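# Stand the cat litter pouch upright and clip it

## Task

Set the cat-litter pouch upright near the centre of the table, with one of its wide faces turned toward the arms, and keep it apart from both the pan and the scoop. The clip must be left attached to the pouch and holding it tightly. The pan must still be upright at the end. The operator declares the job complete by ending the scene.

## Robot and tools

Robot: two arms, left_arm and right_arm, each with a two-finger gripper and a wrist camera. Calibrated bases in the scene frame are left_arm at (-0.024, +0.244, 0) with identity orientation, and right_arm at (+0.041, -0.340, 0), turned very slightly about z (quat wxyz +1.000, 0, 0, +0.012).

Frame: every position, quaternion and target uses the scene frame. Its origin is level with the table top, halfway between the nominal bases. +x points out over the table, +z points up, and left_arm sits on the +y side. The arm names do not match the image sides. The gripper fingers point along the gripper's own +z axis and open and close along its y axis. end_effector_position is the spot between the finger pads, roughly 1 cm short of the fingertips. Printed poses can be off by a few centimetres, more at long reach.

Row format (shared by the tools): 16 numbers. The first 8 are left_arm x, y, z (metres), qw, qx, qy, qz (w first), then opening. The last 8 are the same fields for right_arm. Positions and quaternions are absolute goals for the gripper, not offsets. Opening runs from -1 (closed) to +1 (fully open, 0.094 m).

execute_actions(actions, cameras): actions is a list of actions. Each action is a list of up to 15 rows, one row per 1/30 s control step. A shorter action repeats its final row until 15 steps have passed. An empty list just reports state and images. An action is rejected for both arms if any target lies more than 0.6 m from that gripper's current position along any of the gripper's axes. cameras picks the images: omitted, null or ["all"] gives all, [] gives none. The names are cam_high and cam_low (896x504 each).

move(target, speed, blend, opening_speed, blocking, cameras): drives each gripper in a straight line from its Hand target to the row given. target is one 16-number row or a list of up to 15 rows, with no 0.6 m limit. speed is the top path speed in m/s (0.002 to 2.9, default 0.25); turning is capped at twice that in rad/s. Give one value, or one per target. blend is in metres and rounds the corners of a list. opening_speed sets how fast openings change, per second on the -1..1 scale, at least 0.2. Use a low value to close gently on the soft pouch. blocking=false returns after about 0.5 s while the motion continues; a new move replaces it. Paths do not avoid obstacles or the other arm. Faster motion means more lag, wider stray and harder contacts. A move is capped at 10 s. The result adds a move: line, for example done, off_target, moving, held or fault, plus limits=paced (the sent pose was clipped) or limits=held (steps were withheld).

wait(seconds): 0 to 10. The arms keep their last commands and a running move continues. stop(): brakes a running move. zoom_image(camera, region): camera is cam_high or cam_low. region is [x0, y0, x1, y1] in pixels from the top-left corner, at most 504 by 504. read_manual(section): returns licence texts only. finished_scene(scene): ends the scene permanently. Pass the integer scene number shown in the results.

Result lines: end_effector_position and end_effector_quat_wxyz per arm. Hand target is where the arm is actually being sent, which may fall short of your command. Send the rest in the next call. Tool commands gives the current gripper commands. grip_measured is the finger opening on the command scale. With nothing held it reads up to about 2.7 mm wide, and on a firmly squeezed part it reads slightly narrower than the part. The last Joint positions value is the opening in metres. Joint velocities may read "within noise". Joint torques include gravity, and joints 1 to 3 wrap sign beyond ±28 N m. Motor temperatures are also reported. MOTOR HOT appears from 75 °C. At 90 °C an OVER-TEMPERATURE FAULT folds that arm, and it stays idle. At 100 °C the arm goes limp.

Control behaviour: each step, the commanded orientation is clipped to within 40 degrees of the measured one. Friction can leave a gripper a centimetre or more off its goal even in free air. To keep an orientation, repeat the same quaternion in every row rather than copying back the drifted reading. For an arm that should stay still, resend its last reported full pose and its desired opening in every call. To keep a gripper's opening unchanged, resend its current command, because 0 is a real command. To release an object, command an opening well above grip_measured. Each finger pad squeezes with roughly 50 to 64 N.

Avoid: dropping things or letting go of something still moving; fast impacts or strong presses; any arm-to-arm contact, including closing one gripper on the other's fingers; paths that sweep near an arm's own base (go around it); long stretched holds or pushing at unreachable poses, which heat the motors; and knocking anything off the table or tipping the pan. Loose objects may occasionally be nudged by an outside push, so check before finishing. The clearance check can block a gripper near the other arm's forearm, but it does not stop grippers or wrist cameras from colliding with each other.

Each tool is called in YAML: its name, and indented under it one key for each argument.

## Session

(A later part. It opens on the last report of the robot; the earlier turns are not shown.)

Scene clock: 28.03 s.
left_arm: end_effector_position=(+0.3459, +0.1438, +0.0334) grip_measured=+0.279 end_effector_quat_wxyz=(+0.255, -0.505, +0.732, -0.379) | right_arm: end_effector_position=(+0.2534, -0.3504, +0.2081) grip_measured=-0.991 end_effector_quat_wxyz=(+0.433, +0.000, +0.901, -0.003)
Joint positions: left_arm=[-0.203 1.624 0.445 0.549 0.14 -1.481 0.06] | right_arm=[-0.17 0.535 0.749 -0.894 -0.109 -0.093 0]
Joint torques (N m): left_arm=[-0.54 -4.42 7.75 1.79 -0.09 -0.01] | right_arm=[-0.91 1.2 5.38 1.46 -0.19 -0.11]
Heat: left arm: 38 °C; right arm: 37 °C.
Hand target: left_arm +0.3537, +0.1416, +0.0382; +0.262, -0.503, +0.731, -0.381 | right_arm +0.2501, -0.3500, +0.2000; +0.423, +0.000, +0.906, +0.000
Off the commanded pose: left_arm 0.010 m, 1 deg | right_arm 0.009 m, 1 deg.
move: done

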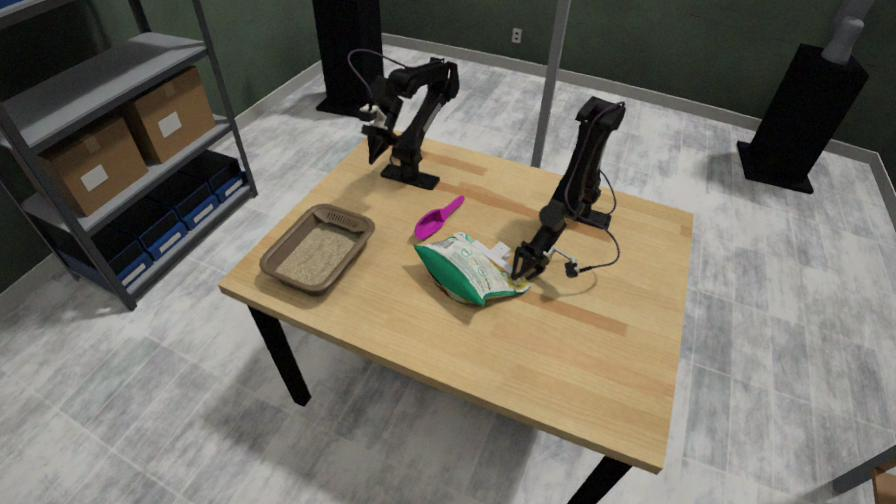

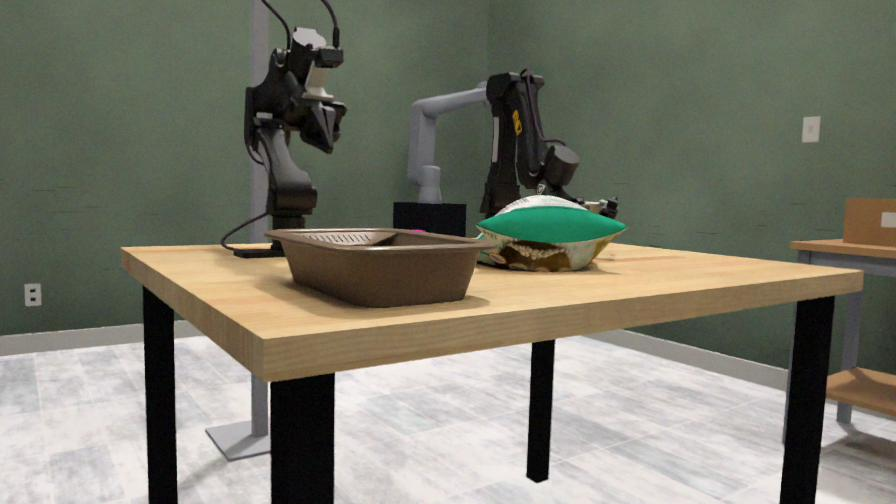

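move:
  target: [0.354, 0.1415, 0.038, 0.2616, -0.5025, 0.7310, -0.3805, -0.7, 0.25, -0.35, 0.2, 0.4226, 0, 0.9063, 0, -1]
  speed: 0.03
  opening_speed: 0.4

zoom_image:
  camera: "cam_high"
  region: [430, 220, 560, 310]

zoom_image:
  camera: "cam_low"
  region: [460, 140, 700, 290]

Scene clock: 30.90 s.
left_arm: end_effector_position=(+0.3419, +0.1456, +0.0274) grip_measured=-0.698 end_effector_quat_wxyz=(+0.247, -0.511, +0.737, -0.368) | right_arm: end_effector_position=(+0.2534, -0.3503, +0.2080) grip_measured=-0.991 end_effector_quat_wxyz=(+0.433, +0.000, +0.902, -0.003)
Joint positions: left_arm=[-0.203 1.624 0.445 0.519 0.134 -1.482 0.014] | right_arm=[-0.17 0.535 0.749 -0.895 -0.109 -0.093 0]
Joint torques (N m): left_arm=[-0.49 -4.56 7.46 2.07 -0.04 0.04] | right_arm=[-0.76 1.18 5.29 1.45 -0.21 -0.11]
Heat: left arm: 38 °C; right arm: 36 °C.
Hand target: left_arm +0.3533, +0.1417, +0.0383; +0.261, -0.503, +0.731, -0.380 | right_arm +0.2501, -0.3500, +0.2000; +0.423, +0.000, +0.906, +0.000
Off the commanded pose: left_arm 0.017 m, 2 deg | right_arm 0.009 m, 1 deg.
move: off_target (left_arm)

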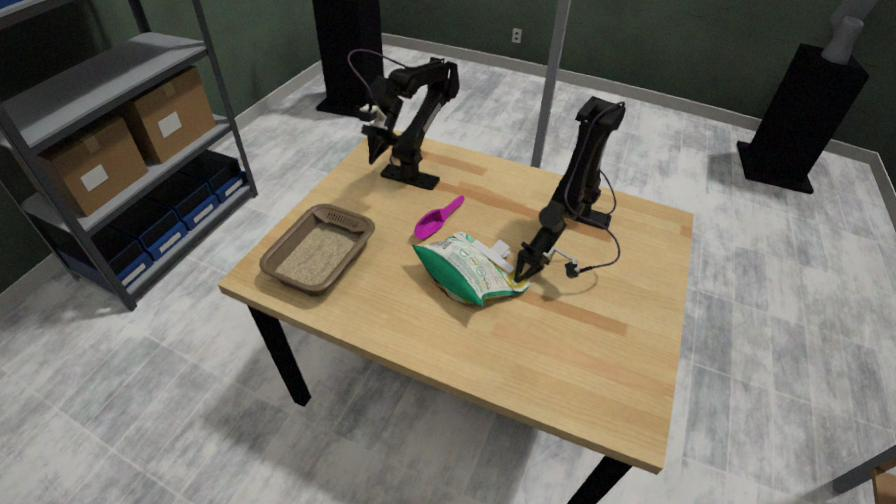

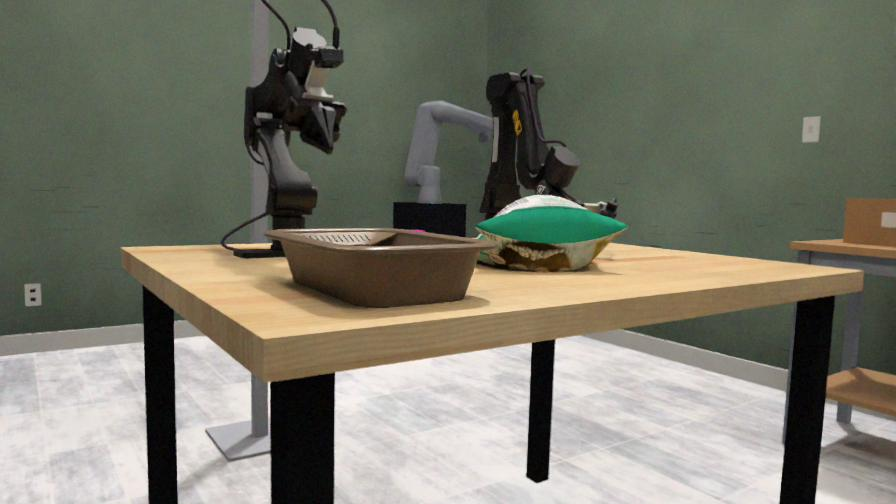

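Scaled by 3.877.

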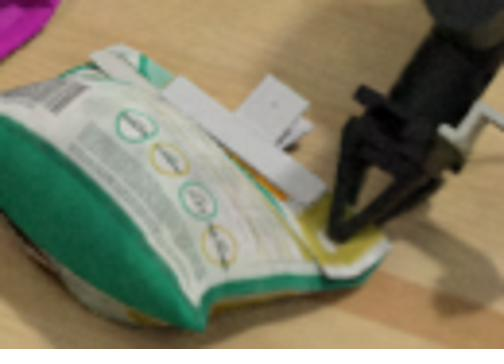

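Scaled by 2.100.

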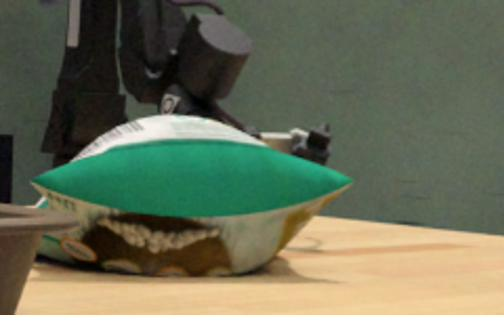

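move:
  target: [0.35, 0.1425, 0.036, 0.2616, -0.5025, 0.7310, -0.3805, -1, 0.25, -0.35, 0.2, 0.4226, 0, 0.9063, 0, -1]
  speed: 0.03
  opening_speed: 0.3

zoom_image:
  camera: "cam_high"
  region: [430, 220, 560, 310]

Scene clock: 32.23 s.
left_arm: end_effector_position=(+0.3424, +0.1458, +0.0280) grip_measured=-0.984 end_effector_quat_wxyz=(+0.249, -0.511, +0.736, -0.368) | right_arm: end_effector_position=(+0.2534, -0.3503, +0.2080) grip_measured=-0.991 end_effector_quat_wxyz=(+0.433, +0.000, +0.902, -0.003)
Joint positions: left_arm=[-0.203 1.624 0.445 0.522 0.132 -1.482 0.001] | right_arm=[-0.17 0.535 0.749 -0.895 -0.109 -0.093 0]
Joint torques (N m): left_arm=[-0.44 -4.75 5.87 2.21 0.02 0.02] | right_arm=[-0.94 1.11 5.22 1.48 -0.24 -0.06]
Heat: left arm: 38 °C; right arm: 36 °C.
Hand target: left_arm +0.3497, +0.1426, +0.0362; +0.261, -0.503, +0.731, -0.380 | right_arm +0.2501, -0.3500, +0.2000; +0.423, +0.000, +0.906, +0.000
Off the commanded pose: left_arm 0.012 m, 2 deg | right_arm 0.009 m, 1 deg.
move: off_target (left_arm)

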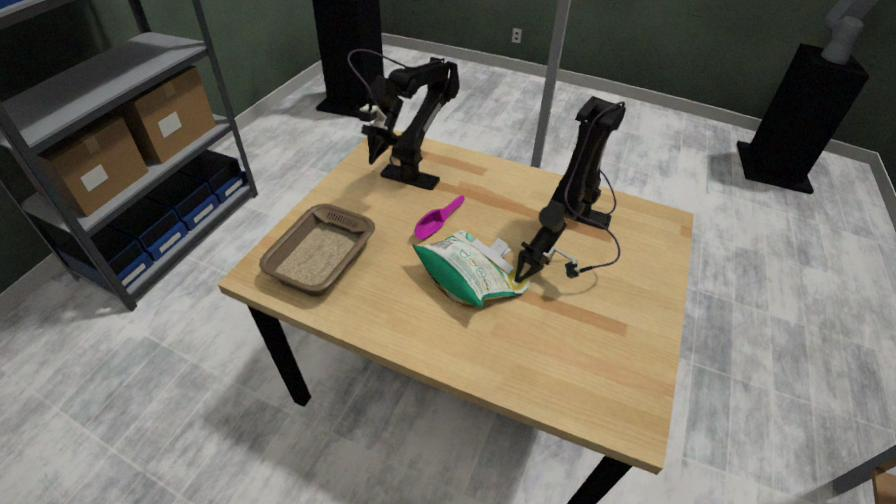

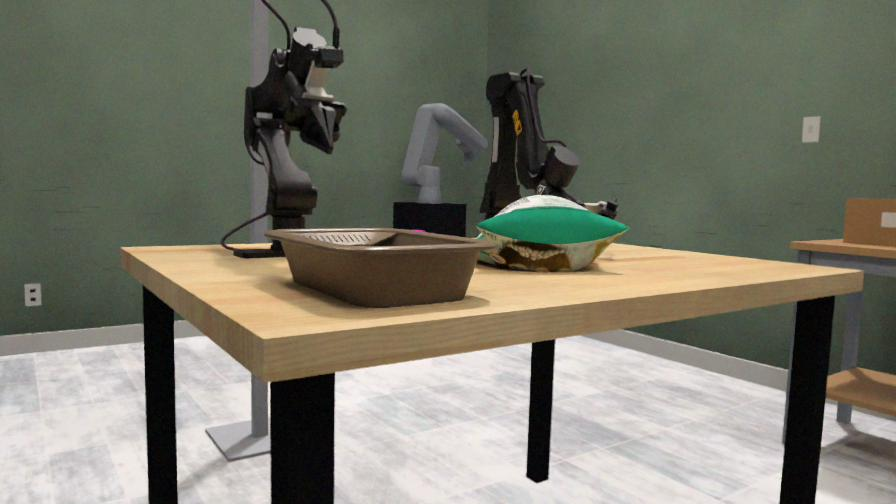

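Scaled by 3.877.

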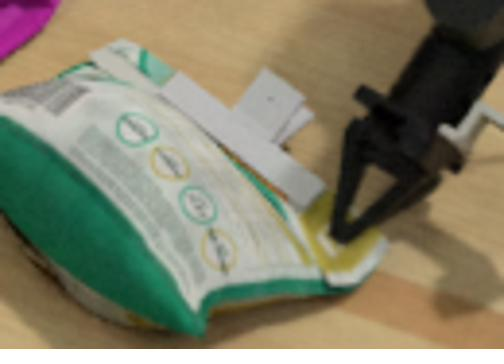

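move:
  target: [0.352, 0.142, 0.09, 0.2616, -0.5025, 0.7310, -0.3805, -1, 0.25, -0.35, 0.2, 0.4226, 0, 0.9063, 0, -1]
  speed: 0.04

zoom_image:
  camera: "cam_high"
  region: [410, 200, 560, 310]

zoom_image:
  camera: "cam_low"
  region: [460, 140, 700, 290]

Scene clock: 34.23 s.
left_arm: end_effector_position=(+0.3418, +0.1458, +0.0643) grip_measured=-0.984 end_effector_quat_wxyz=(+0.243, -0.515, +0.740, -0.358) | right_arm: end_effector_position=(+0.2534, -0.3503, +0.2080) grip_measured=-0.991 end_effector_quat_wxyz=(+0.433, +0.000, +0.902, -0.003)
Joint positions: left_arm=[-0.208 1.465 0.533 0.25 0.123 -1.482 0.001] | right_arm=[-0.17 0.535 0.749 -0.895 -0.109 -0.093 0]
Joint torques (N m): left_arm=[-0.09 -7.77 9.02 1.76 0.11 0.04] | right_arm=[-0.84 1.16 5.12 1.5 -0.22 -0.11]
Motor temperatures (°C): left_arm=[30 34 38 34 29 30 28] | right_arm=[27 36 35 35 26 27 28]
Heat: left arm: 38 °C; right arm: 36 °C.
Hand target: left_arm +0.3516, +0.1420, +0.0899; +0.262, -0.502, +0.731, -0.381 | right_arm +0.2501, -0.3500, +0.2000; +0.423, +0.000, +0.906, +0.000
Off the commanded pose: left_arm 0.028 m, 4 deg | right_arm 0.009 m, 1 deg.
move: off_target (left_arm)

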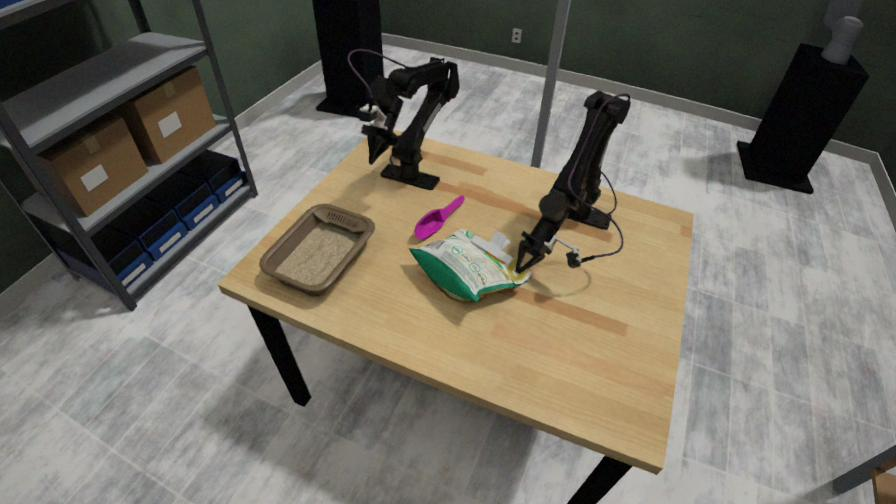

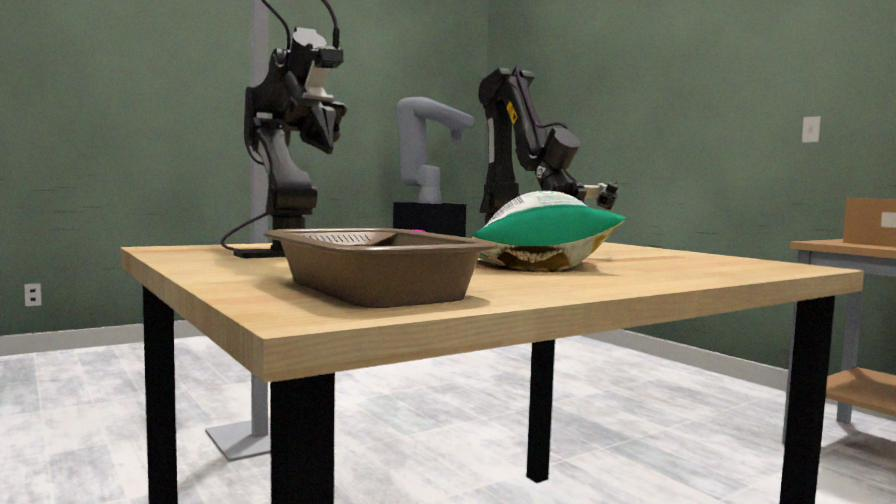

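Scaled by 3.360.

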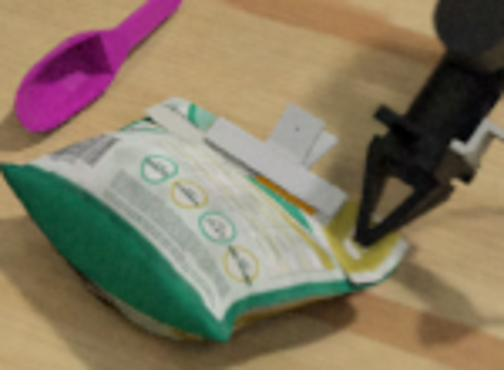

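Scaled by 2.100.

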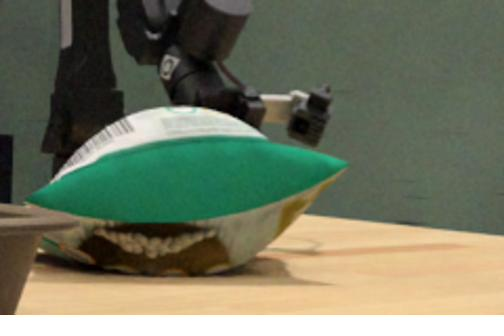

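move:
  target:
    - [0.352, 0.142, 0.09, 0.2616, -0.5025, 0.7310, -0.3805, -1, 0.2, -0.15, 0.2, 0.3663, -0.7037, 0.54, -0.281, 0.28]
    - [0.352, 0.142, 0.09, 0.2616, -0.5025, 0.7310, -0.3805, -1, 0.198, -0.073, 0.12, 0.3663, -0.7037, 0.54, -0.281, 0.28]
  speed: 0.2

zoom_image:
  camera: "cam_high"
  region: [400, 180, 560, 310]

zoom_image:
  camera: "cam_low"
  region: [440, 140, 680, 290]

Scene clock: 41.10 s.
left_arm: end_effector_position=(+0.3417, +0.1458, +0.0642) grip_measured=-0.984 end_effector_quat_wxyz=(+0.243, -0.515, +0.740, -0.357) | right_arm: end_effector_position=(+0.1971, -0.0699, +0.1236) grip_measured=+0.278 end_effector_quat_wxyz=(-0.365, +0.708, -0.539, +0.275)
Joint positions: left_arm=[-0.208 1.465 0.533 0.25 0.123 -1.482 0.001] | right_arm=[1.47 1.356 0.769 -0.537 0.869 -0.555 0.06]
Joint torques (N m): left_arm=[-0.05 -7.72 8.92 1.76 0.09 -0.02] | right_arm=[-0.16 -4.18 4.52 0.97 0.54 0.04]
Heat: left arm: 39 °C; right arm: 36 °C.
Hand target: left_arm +0.3515, +0.1420, +0.0899; +0.262, -0.502, +0.731, -0.381 | right_arm +0.1979, -0.0730, +0.1200; -0.366, +0.704, -0.540, +0.281
Off the commanded pose: left_arm 0.028 m, 4 deg | right_arm 0.005 m, 1 deg.
move: off_target (left_arm)

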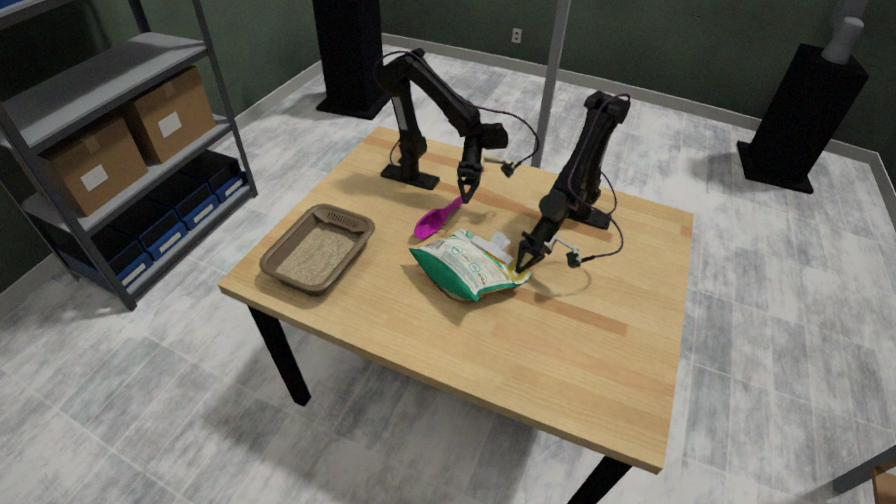

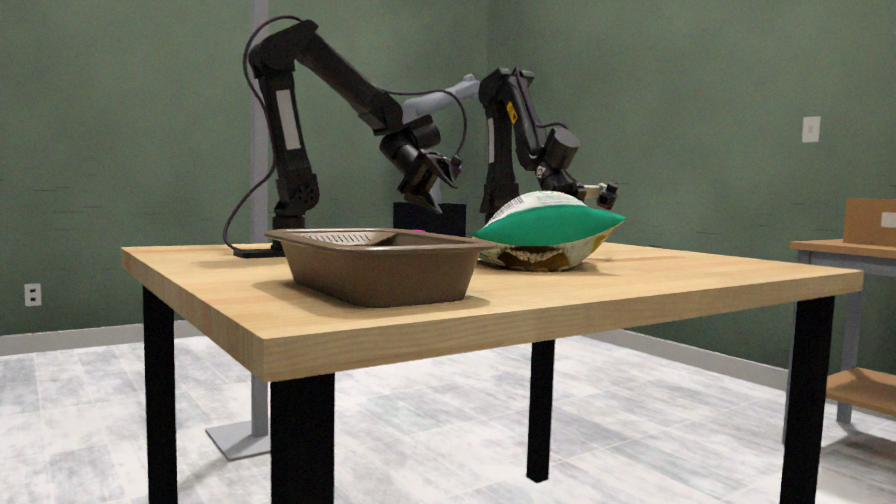

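Scaled by 3.150.

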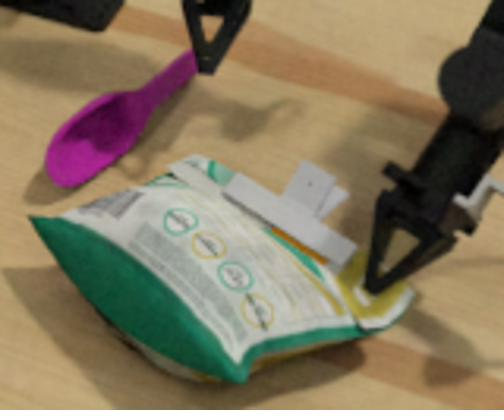

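Scaled by 2.100.

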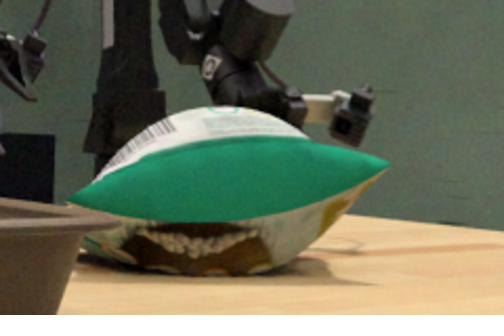

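move:
  target: [0.352, 0.142, 0.09, 0.2616, -0.5025, 0.7310, -0.3805, -1, 0.192, -0.078, 0.036, 0.3663, -0.7037, 0.54, -0.281, 0.28]
  speed: 0.08

zoom_image:
  camera: "cam_high"
  region: [420, 180, 540, 280]

zoom_image:
  camera: "cam_low"
  region: [400, 140, 640, 290]

Scene clock: 43.10 s.
left_arm: end_effector_position=(+0.3417, +0.1458, +0.0642) grip_measured=-0.984 end_effector_quat_wxyz=(+0.243, -0.515, +0.740, -0.357) | right_arm: end_effector_position=(+0.1925, -0.0743, +0.0395) grip_measured=+0.278 end_effector_quat_wxyz=(-0.364, +0.707, -0.540, +0.276)
Joint positions: left_arm=[-0.208 1.465 0.533 0.25 0.123 -1.482 0.001] | right_arm=[1.49 1.559 0.55 -0.139 0.879 -0.525 0.06]
Joint torques (N m): left_arm=[-0.16 -7.79 9.1 1.77 0.08 0.01] | right_arm=[0.4 -4.4 3.73 0.98 0.61 0.17]
Heat: left arm: 39 °C; right arm: 36 °C.
Hand target: left_arm +0.3515, +0.1420, +0.0899; +0.262, -0.502, +0.731, -0.381 | right_arm +0.1920, -0.0780, +0.0361; -0.366, +0.704, -0.540, +0.281
Off the commanded pose: left_arm 0.028 m, 4 deg | right_arm 0.005 m, 1 deg.
move: off_target (left_arm)

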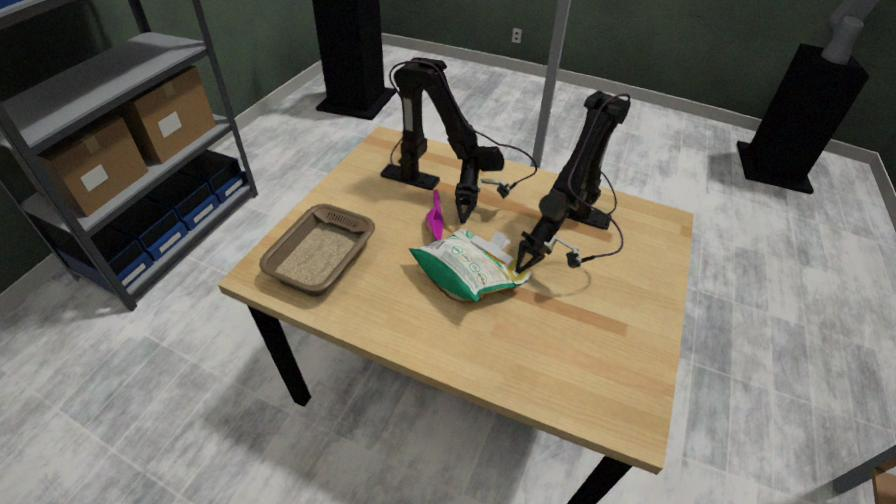

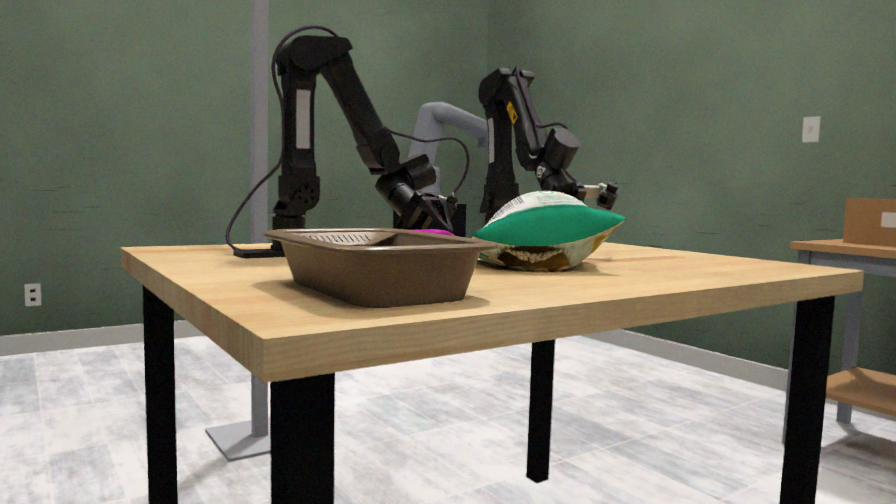

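Scaled by 4.200.

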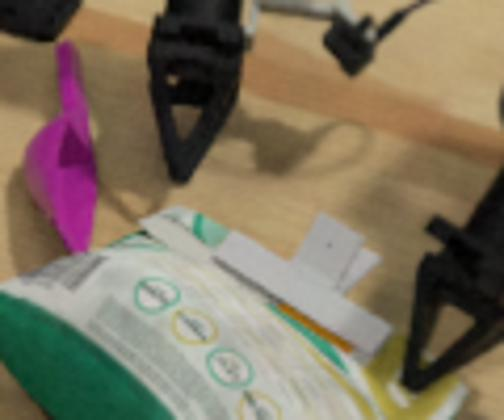

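Scaled by 2.100.

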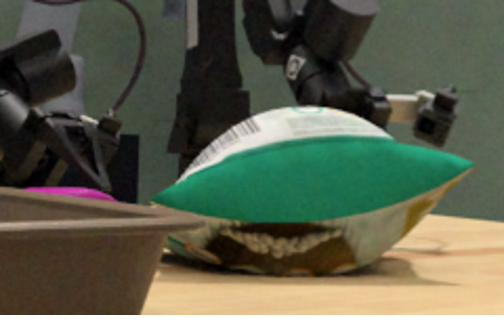

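move:
  target: [0.352, 0.142, 0.09, 0.2616, -0.5025, 0.7310, -0.3805, -1, 0.235, -0.069, 0.036, 0.3663, -0.7037, 0.54, -0.281, 0.28]
  speed: 0.04

zoom_image:
  camera: "cam_high"
  region: [420, 190, 520, 270]

Scene clock: 44.97 s.
left_arm: end_effector_position=(+0.3417, +0.1458, +0.0642) grip_measured=-0.984 end_effector_quat_wxyz=(+0.243, -0.515, +0.740, -0.357) | right_arm: end_effector_position=(+0.2342, -0.0651, +0.0419) grip_measured=+0.278 end_effector_quat_wxyz=(-0.371, +0.703, -0.538, +0.280)
Joint positions: left_arm=[-0.208 1.465 0.533 0.25 0.123 -1.482 0.001] | right_arm=[1.325 1.594 0.55 0.075 0.811 -0.752 0.06]
Joint torques (N m): left_arm=[-0.12 -7.72 9.03 1.74 0.08 0.06] | right_arm=[-0.68 -4.55 3.99 1.17 0.27 -0.02]
Heat: left arm: 39 °C; right arm: 36 °C.
Hand target: left_arm +0.3516, +0.1420, +0.0899; +0.262, -0.502, +0.731, -0.381 | right_arm +0.2349, -0.0691, +0.0360; -0.366, +0.704, -0.540, +0.281
Off the commanded pose: left_arm 0.028 m, 4 deg | right_arm 0.007 m, 1 deg.
move: off_target (left_arm)

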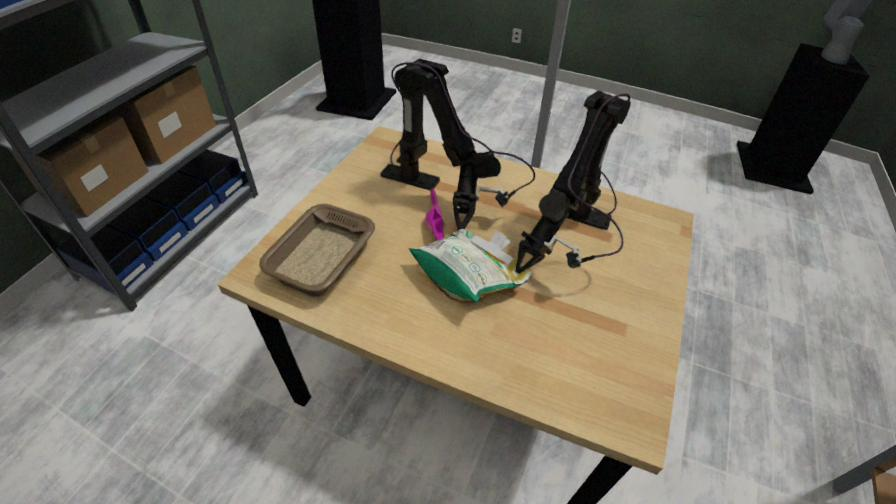

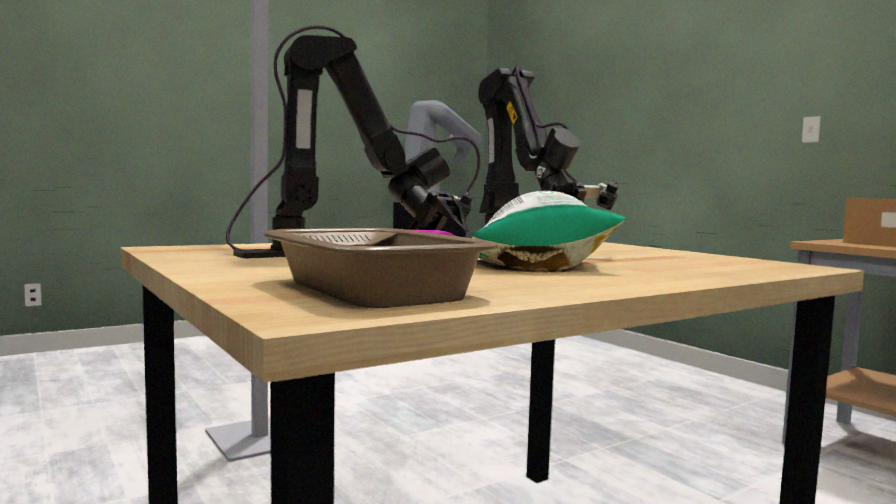

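Scaled by 5.040.

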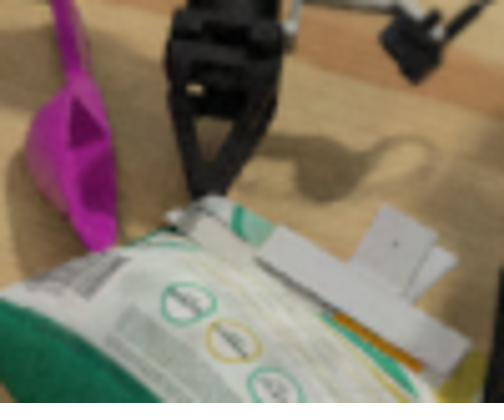

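move:
  target: [0.352, 0.142, 0.09, 0.2616, -0.5025, 0.7310, -0.3805, -1, 0.258, -0.057, 0.031, 0.3663, -0.7037, 0.54, -0.281, 0.28]
  speed: 0.03

zoom_image:
  camera: "cam_high"
  region: [420, 190, 520, 270]

Scene clock: 46.50 s.
left_arm: end_effector_position=(+0.3417, +0.1458, +0.0642) grip_measured=-0.984 end_effector_quat_wxyz=(+0.243, -0.515, +0.740, -0.357) | right_arm: end_effector_position=(+0.2578, -0.0609, +0.0372) grip_measured=+0.278 end_effector_quat_wxyz=(-0.374, +0.697, -0.539, +0.291)
Joint positions: left_arm=[-0.208 1.465 0.533 0.25 0.123 -1.482 0.001] | right_arm=[1.25 1.662 0.564 0.197 0.792 -0.84 0.06]
Joint torques (N m): left_arm=[-0.18 -7.8 8.92 1.76 0.13 0.03] | right_arm=[-0.83 -4.3 6.27 1.06 0.02 0.1]
Heat: left arm: 39 °C; right arm: 36 °C.
Hand target: left_arm +0.3515, +0.1420, +0.0899; +0.262, -0.502, +0.731, -0.381 | right_arm +0.2578, -0.0573, +0.0312; -0.366, +0.704, -0.540, +0.281
Off the commanded pose: left_arm 0.028 m, 4 deg | right_arm 0.007 m, 2 deg.
move: off_target (left_arm)

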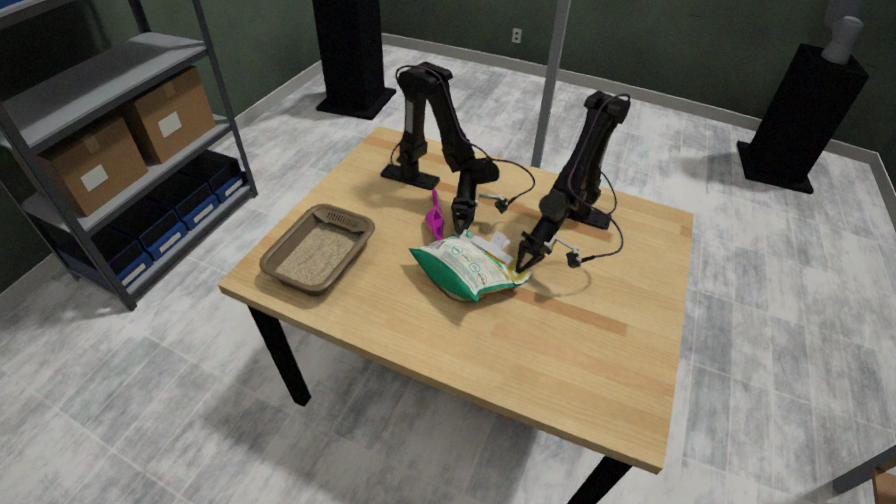

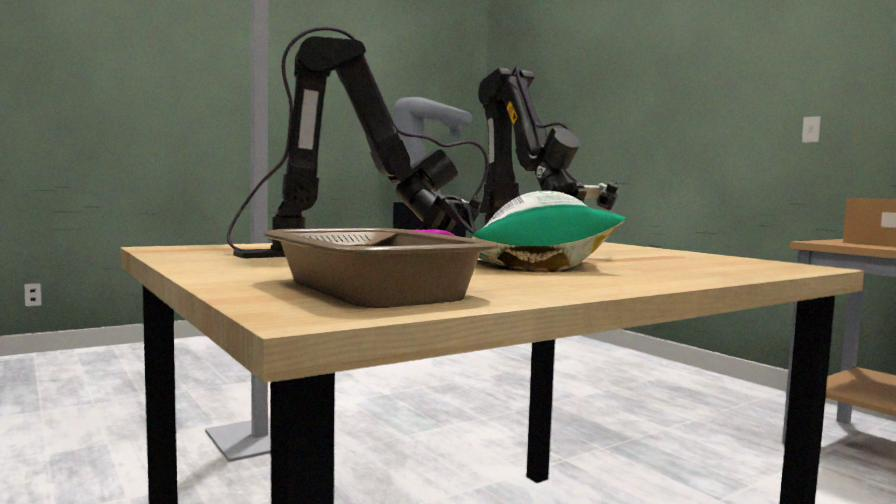

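Scaled by 5.040.

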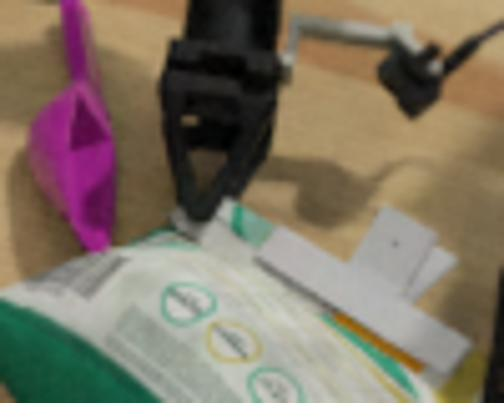

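move:
  target: [0.352, 0.142, 0.09, 0.2616, -0.5025, 0.7310, -0.3805, -1, 0.276, -0.036, 0.029, 0.3663, -0.7037, 0.54, -0.281, 0.28]
  speed: 0.03

zoom_image:
  camera: "cam_high"
  region: [420, 190, 520, 270]

Scene clock: 47.93 s.
left_arm: end_effector_position=(+0.3417, +0.1459, +0.0642) grip_measured=-0.984 end_effector_quat_wxyz=(+0.243, -0.515, +0.740, -0.357) | right_arm: end_effector_position=(+0.2761, -0.0393, +0.0377) grip_measured=+0.278 end_effector_quat_wxyz=(-0.377, +0.694, -0.540, +0.291)
Joint positions: left_arm=[-0.208 1.465 0.533 0.25 0.123 -1.482 0.001] | right_arm=[1.212 1.749 0.656 0.227 0.771 -0.881 0.06]
Joint torques (N m): left_arm=[-0.13 -7.75 9.02 1.75 0.09 0.03] | right_arm=[-0.81 -4.81 6.27 1.1 -0.08 0.07]
Heat: left arm: 39 °C; right arm: 36 °C.
Hand target: left_arm +0.3516, +0.1420, +0.0899; +0.262, -0.502, +0.731, -0.381 | right_arm +0.2758, -0.0364, +0.0292; -0.366, +0.703, -0.540, +0.281
Off the commanded pose: left_arm 0.028 m, 4 deg | right_arm 0.009 m, 2 deg.
move: off_target (left_arm)

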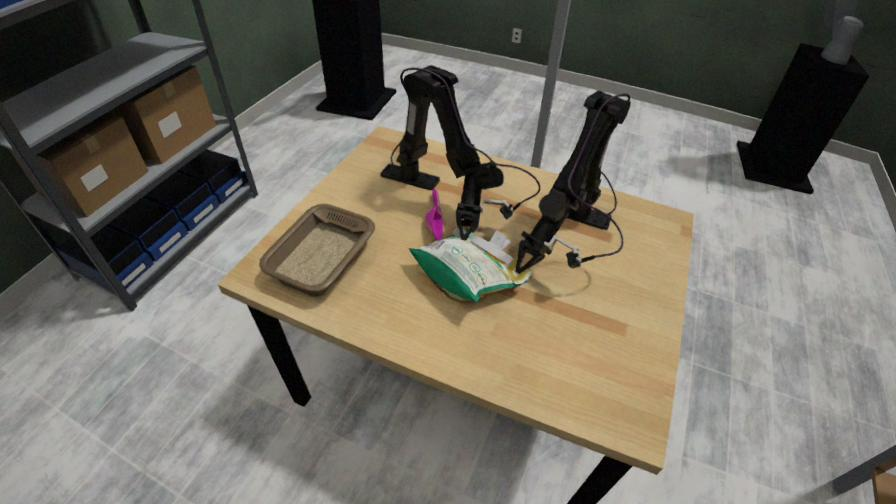

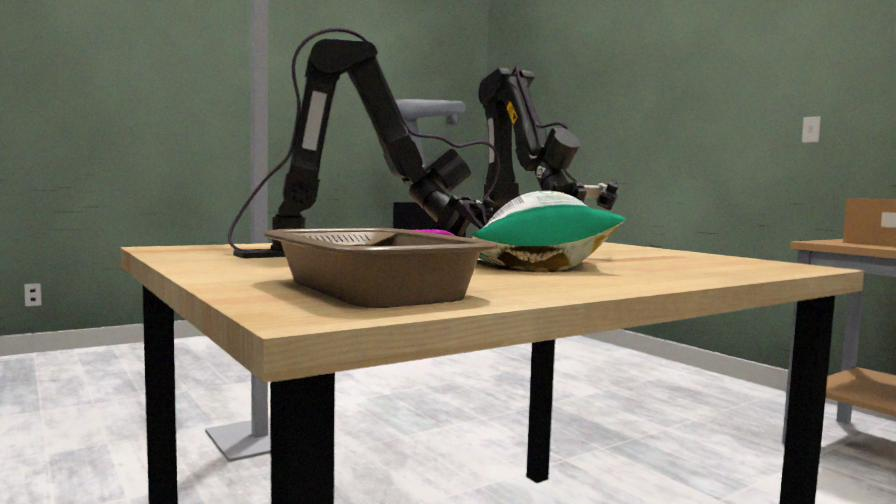

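Scaled by 5.040.

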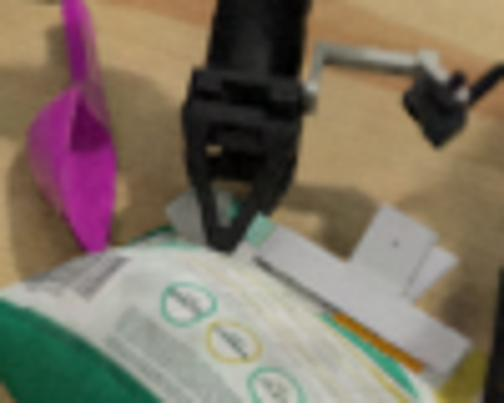

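move:
  target: [0.352, 0.142, 0.09, 0.2616, -0.5025, 0.7310, -0.3805, -1, 0.276, -0.038, 0.03, 0.3663, -0.7037, 0.54, -0.281, -1]
  speed: 0.03
  opening_speed: 0.4

zoom_image:
  camera: "cam_high"
  region: [420, 190, 520, 270]

Scene clock: 51.50 s.
left_arm: end_effector_position=(+0.3415, +0.1469, +0.0635) grip_measured=-0.984 end_effector_quat_wxyz=(+0.244, -0.516, +0.740, -0.355) | right_arm: end_effector_position=(+0.2722, -0.0373, +0.0325) grip_measured=-0.977 end_effector_quat_wxyz=(-0.370, +0.707, -0.535, +0.279)
Joint positions: left_arm=[-0.208 1.465 0.533 0.247 0.117 -1.482 0.001] | right_arm=[1.211 1.75 0.656 0.215 0.737 -0.888 0.001]
Joint torques (N m): left_arm=[-0.09 -7.75 8.96 1.78 0.17 0.05] | right_arm=[-0.92 -5.55 5.41 1.21 0.3 0.07]
Heat: left arm: 39 °C; right arm: 36 °C.
Hand target: left_arm +0.3515, +0.1421, +0.0899; +0.262, -0.502, +0.731, -0.381 | right_arm +0.2759, -0.0381, +0.0300; -0.366, +0.704, -0.540, +0.281
Off the commanded pose: left_arm 0.029 m, 4 deg | right_arm 0.005 m, 1 deg.
move: off_target (left_arm)

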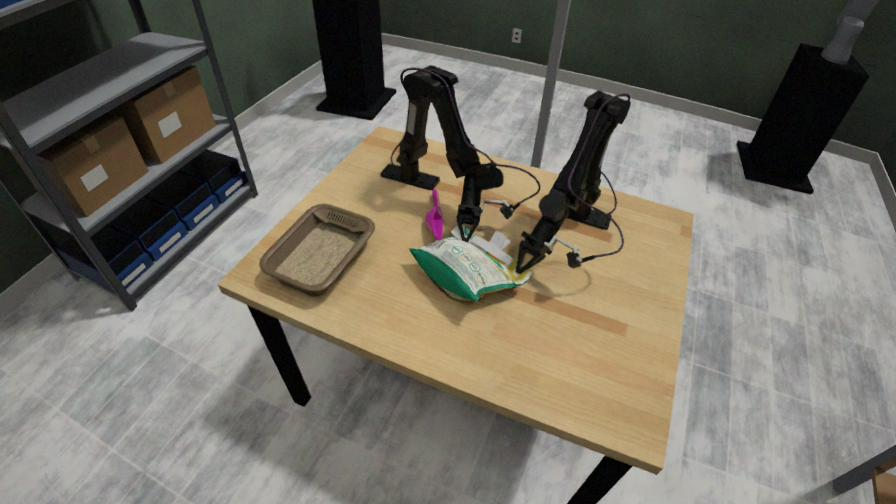

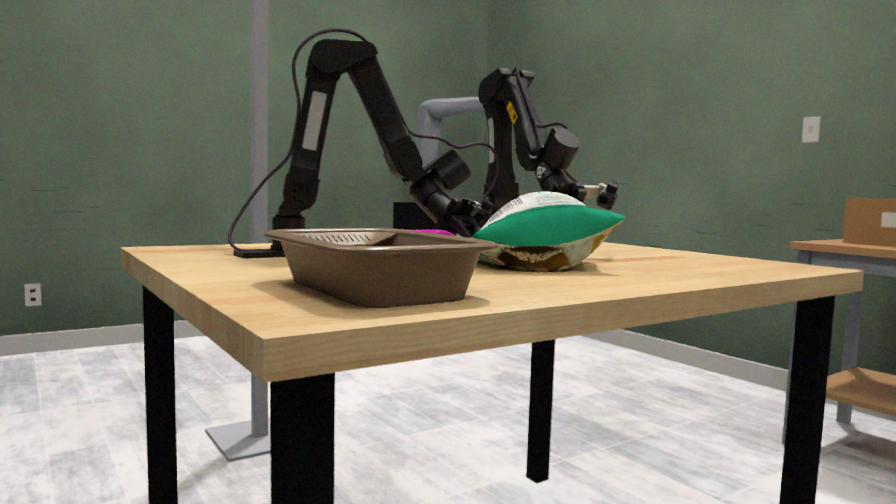

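Scaled by 5.040.

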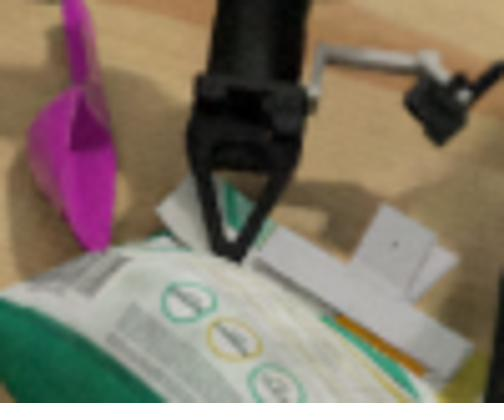

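move:
  target: [0.352, 0.142, 0.125, 0.2168, -0.5234, 0.7614, -0.3154, -1, 0.276, -0.038, 0.11, 0.3036, -0.7330, 0.5624, -0.2330, -1]
  speed: 0.04

zoom_image:
  camera: "cam_high"
  region: [390, 180, 570, 320]

zoom_image:
  camera: "cam_low"
  region: [400, 140, 640, 290]

Scene clock: 54.70 s.
left_arm: end_effector_position=(+0.3430, +0.1463, +0.0978) grip_measured=-0.985 end_effector_quat_wxyz=(+0.194, -0.538, +0.766, -0.294) | right_arm: end_effector_position=(+0.2720, -0.0370, +0.0935) grip_measured=-0.981 end_effector_quat_wxyz=(-0.295, +0.744, -0.552, +0.232)
Joint positions: left_arm=[-0.213 1.434 0.807 -0.232 0.106 -1.477 0.001] | right_arm=[1.152 1.589 0.938 -0.382 0.581 -0.854 0.001]
Joint torques (N m): left_arm=[-0.73 -7.94 10.22 1.52 -0.01 0.11] | right_arm=[-0.83 -8.64 8.9 0.67 0.38 0.17]
Heat: left arm: 40 °C; right arm: 37 °C.
Hand target: left_arm +0.3514, +0.1421, +0.1248; +0.217, -0.523, +0.761, -0.316 | right_arm +0.2760, -0.0381, +0.1097; -0.304, +0.733, -0.562, +0.233
Off the commanded pose: left_arm 0.029 m, 4 deg | right_arm 0.017 m, 2 deg.
move: off_target (left_arm, right_arm)

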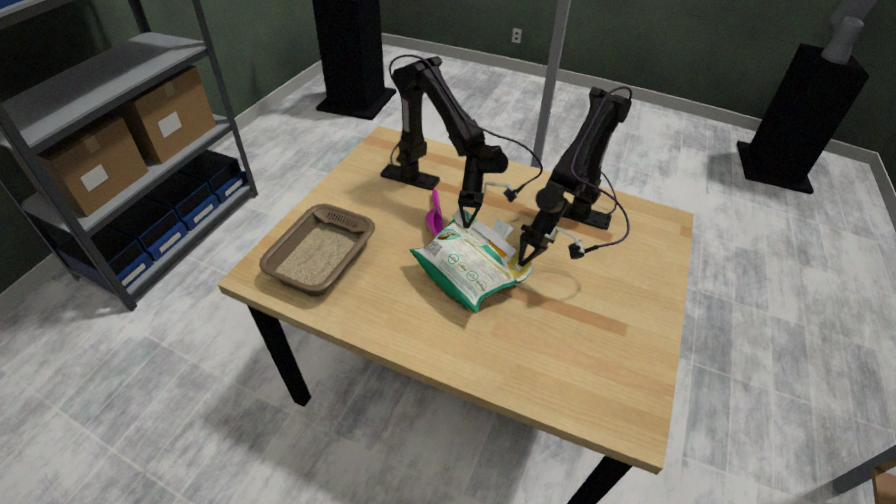

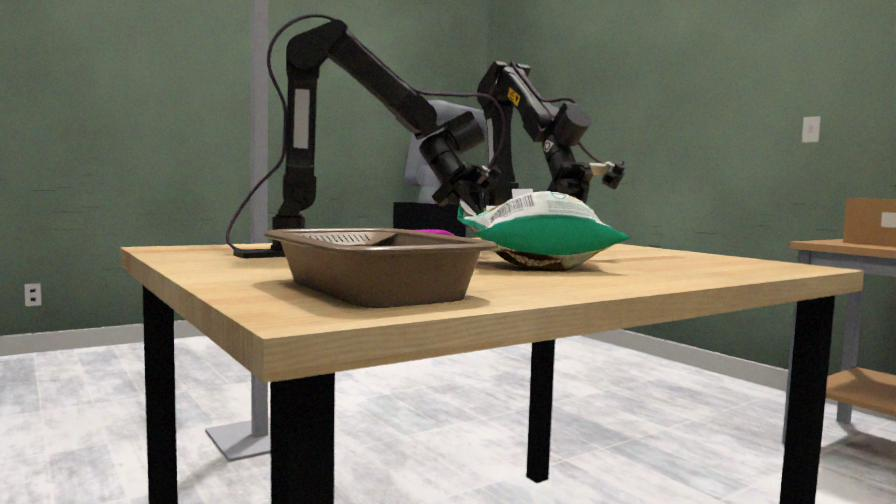

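Scaled by 2.800.

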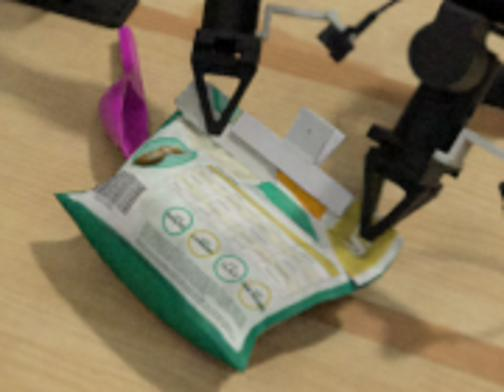

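Scaled by 2.100.

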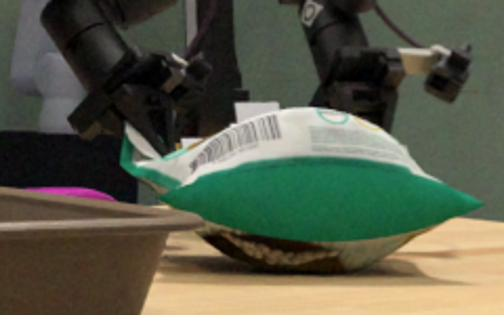

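move:
  target: [0.352, 0.142, 0.19, 0.1703, -0.5402, 0.7860, -0.2478, -1, 0.276, -0.038, 0.18, 0.2385, -0.7566, 0.5805, -0.1831, -1]
  speed: 0.05

zoom_image:
  camera: "cam_high"
  region: [390, 180, 570, 320]

zoom_image:
  camera: "cam_low"
  region: [400, 140, 640, 290]

Scene clock: 57.13 s.
left_arm: end_effector_position=(+0.3461, +0.1452, +0.1734) grip_measured=-0.985 end_effector_quat_wxyz=(+0.156, -0.550, +0.785, -0.239) | right_arm: end_effector_position=(+0.2680, -0.0364, +0.1699) grip_measured=-0.981 end_effector_quat_wxyz=(-0.235, +0.768, -0.570, +0.172)
Joint positions: left_arm=[-0.224 1.481 1.242 -0.759 0.086 -1.47 0.001] | right_arm=[1.094 1.581 1.338 -0.897 0.419 -0.841 0.001]
Joint torques (N m): left_arm=[-0.75 -5.82 11.15 1.29 -0.06 0.12] | right_arm=[-1.03 -6.04 9.87 0.69 0.46 0.17]
Heat: left arm: 40 °C; right arm: 37 °C.
Hand target: left_arm +0.3515, +0.1421, +0.1899; +0.171, -0.540, +0.786, -0.248 | right_arm +0.2758, -0.0382, +0.1800; -0.239, +0.757, -0.580, +0.183
Off the commanded pose: left_arm 0.018 m, 2 deg | right_arm 0.013 m, 2 deg.
move: off_target (left_arm, right_arm)

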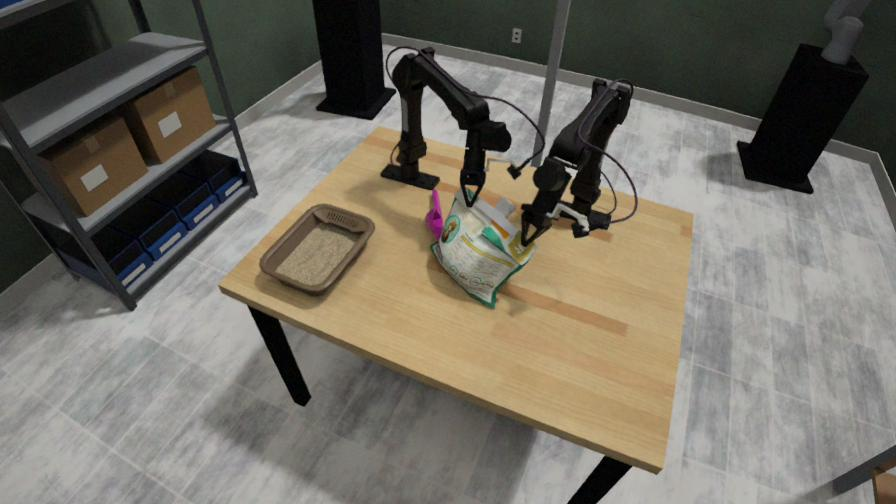

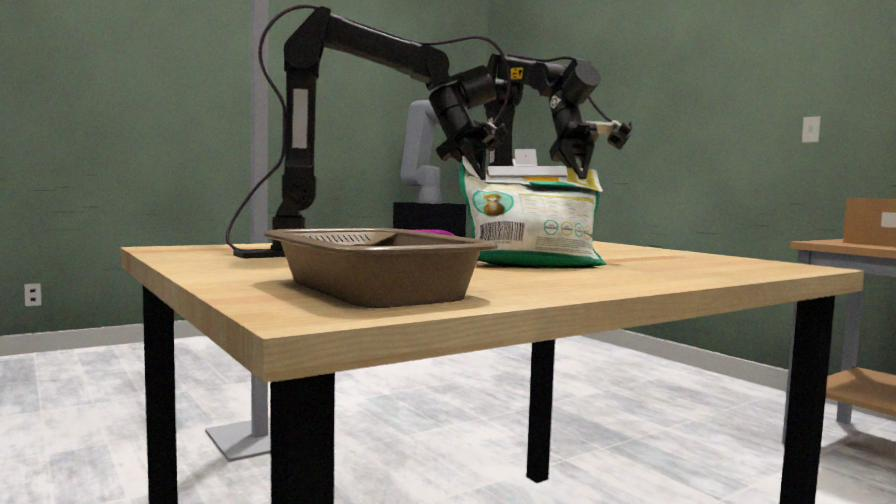

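Scaled by 2.800.

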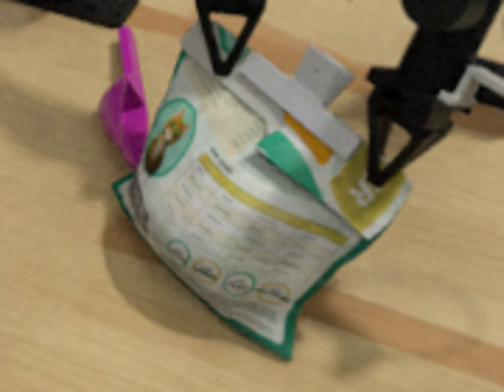

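Scaled by 2.100.

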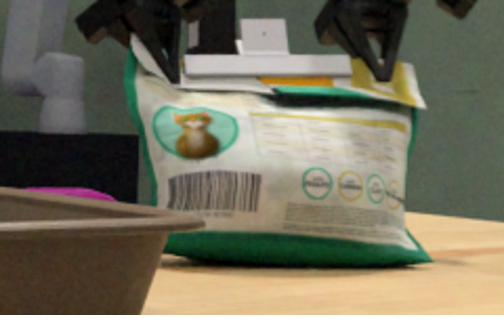

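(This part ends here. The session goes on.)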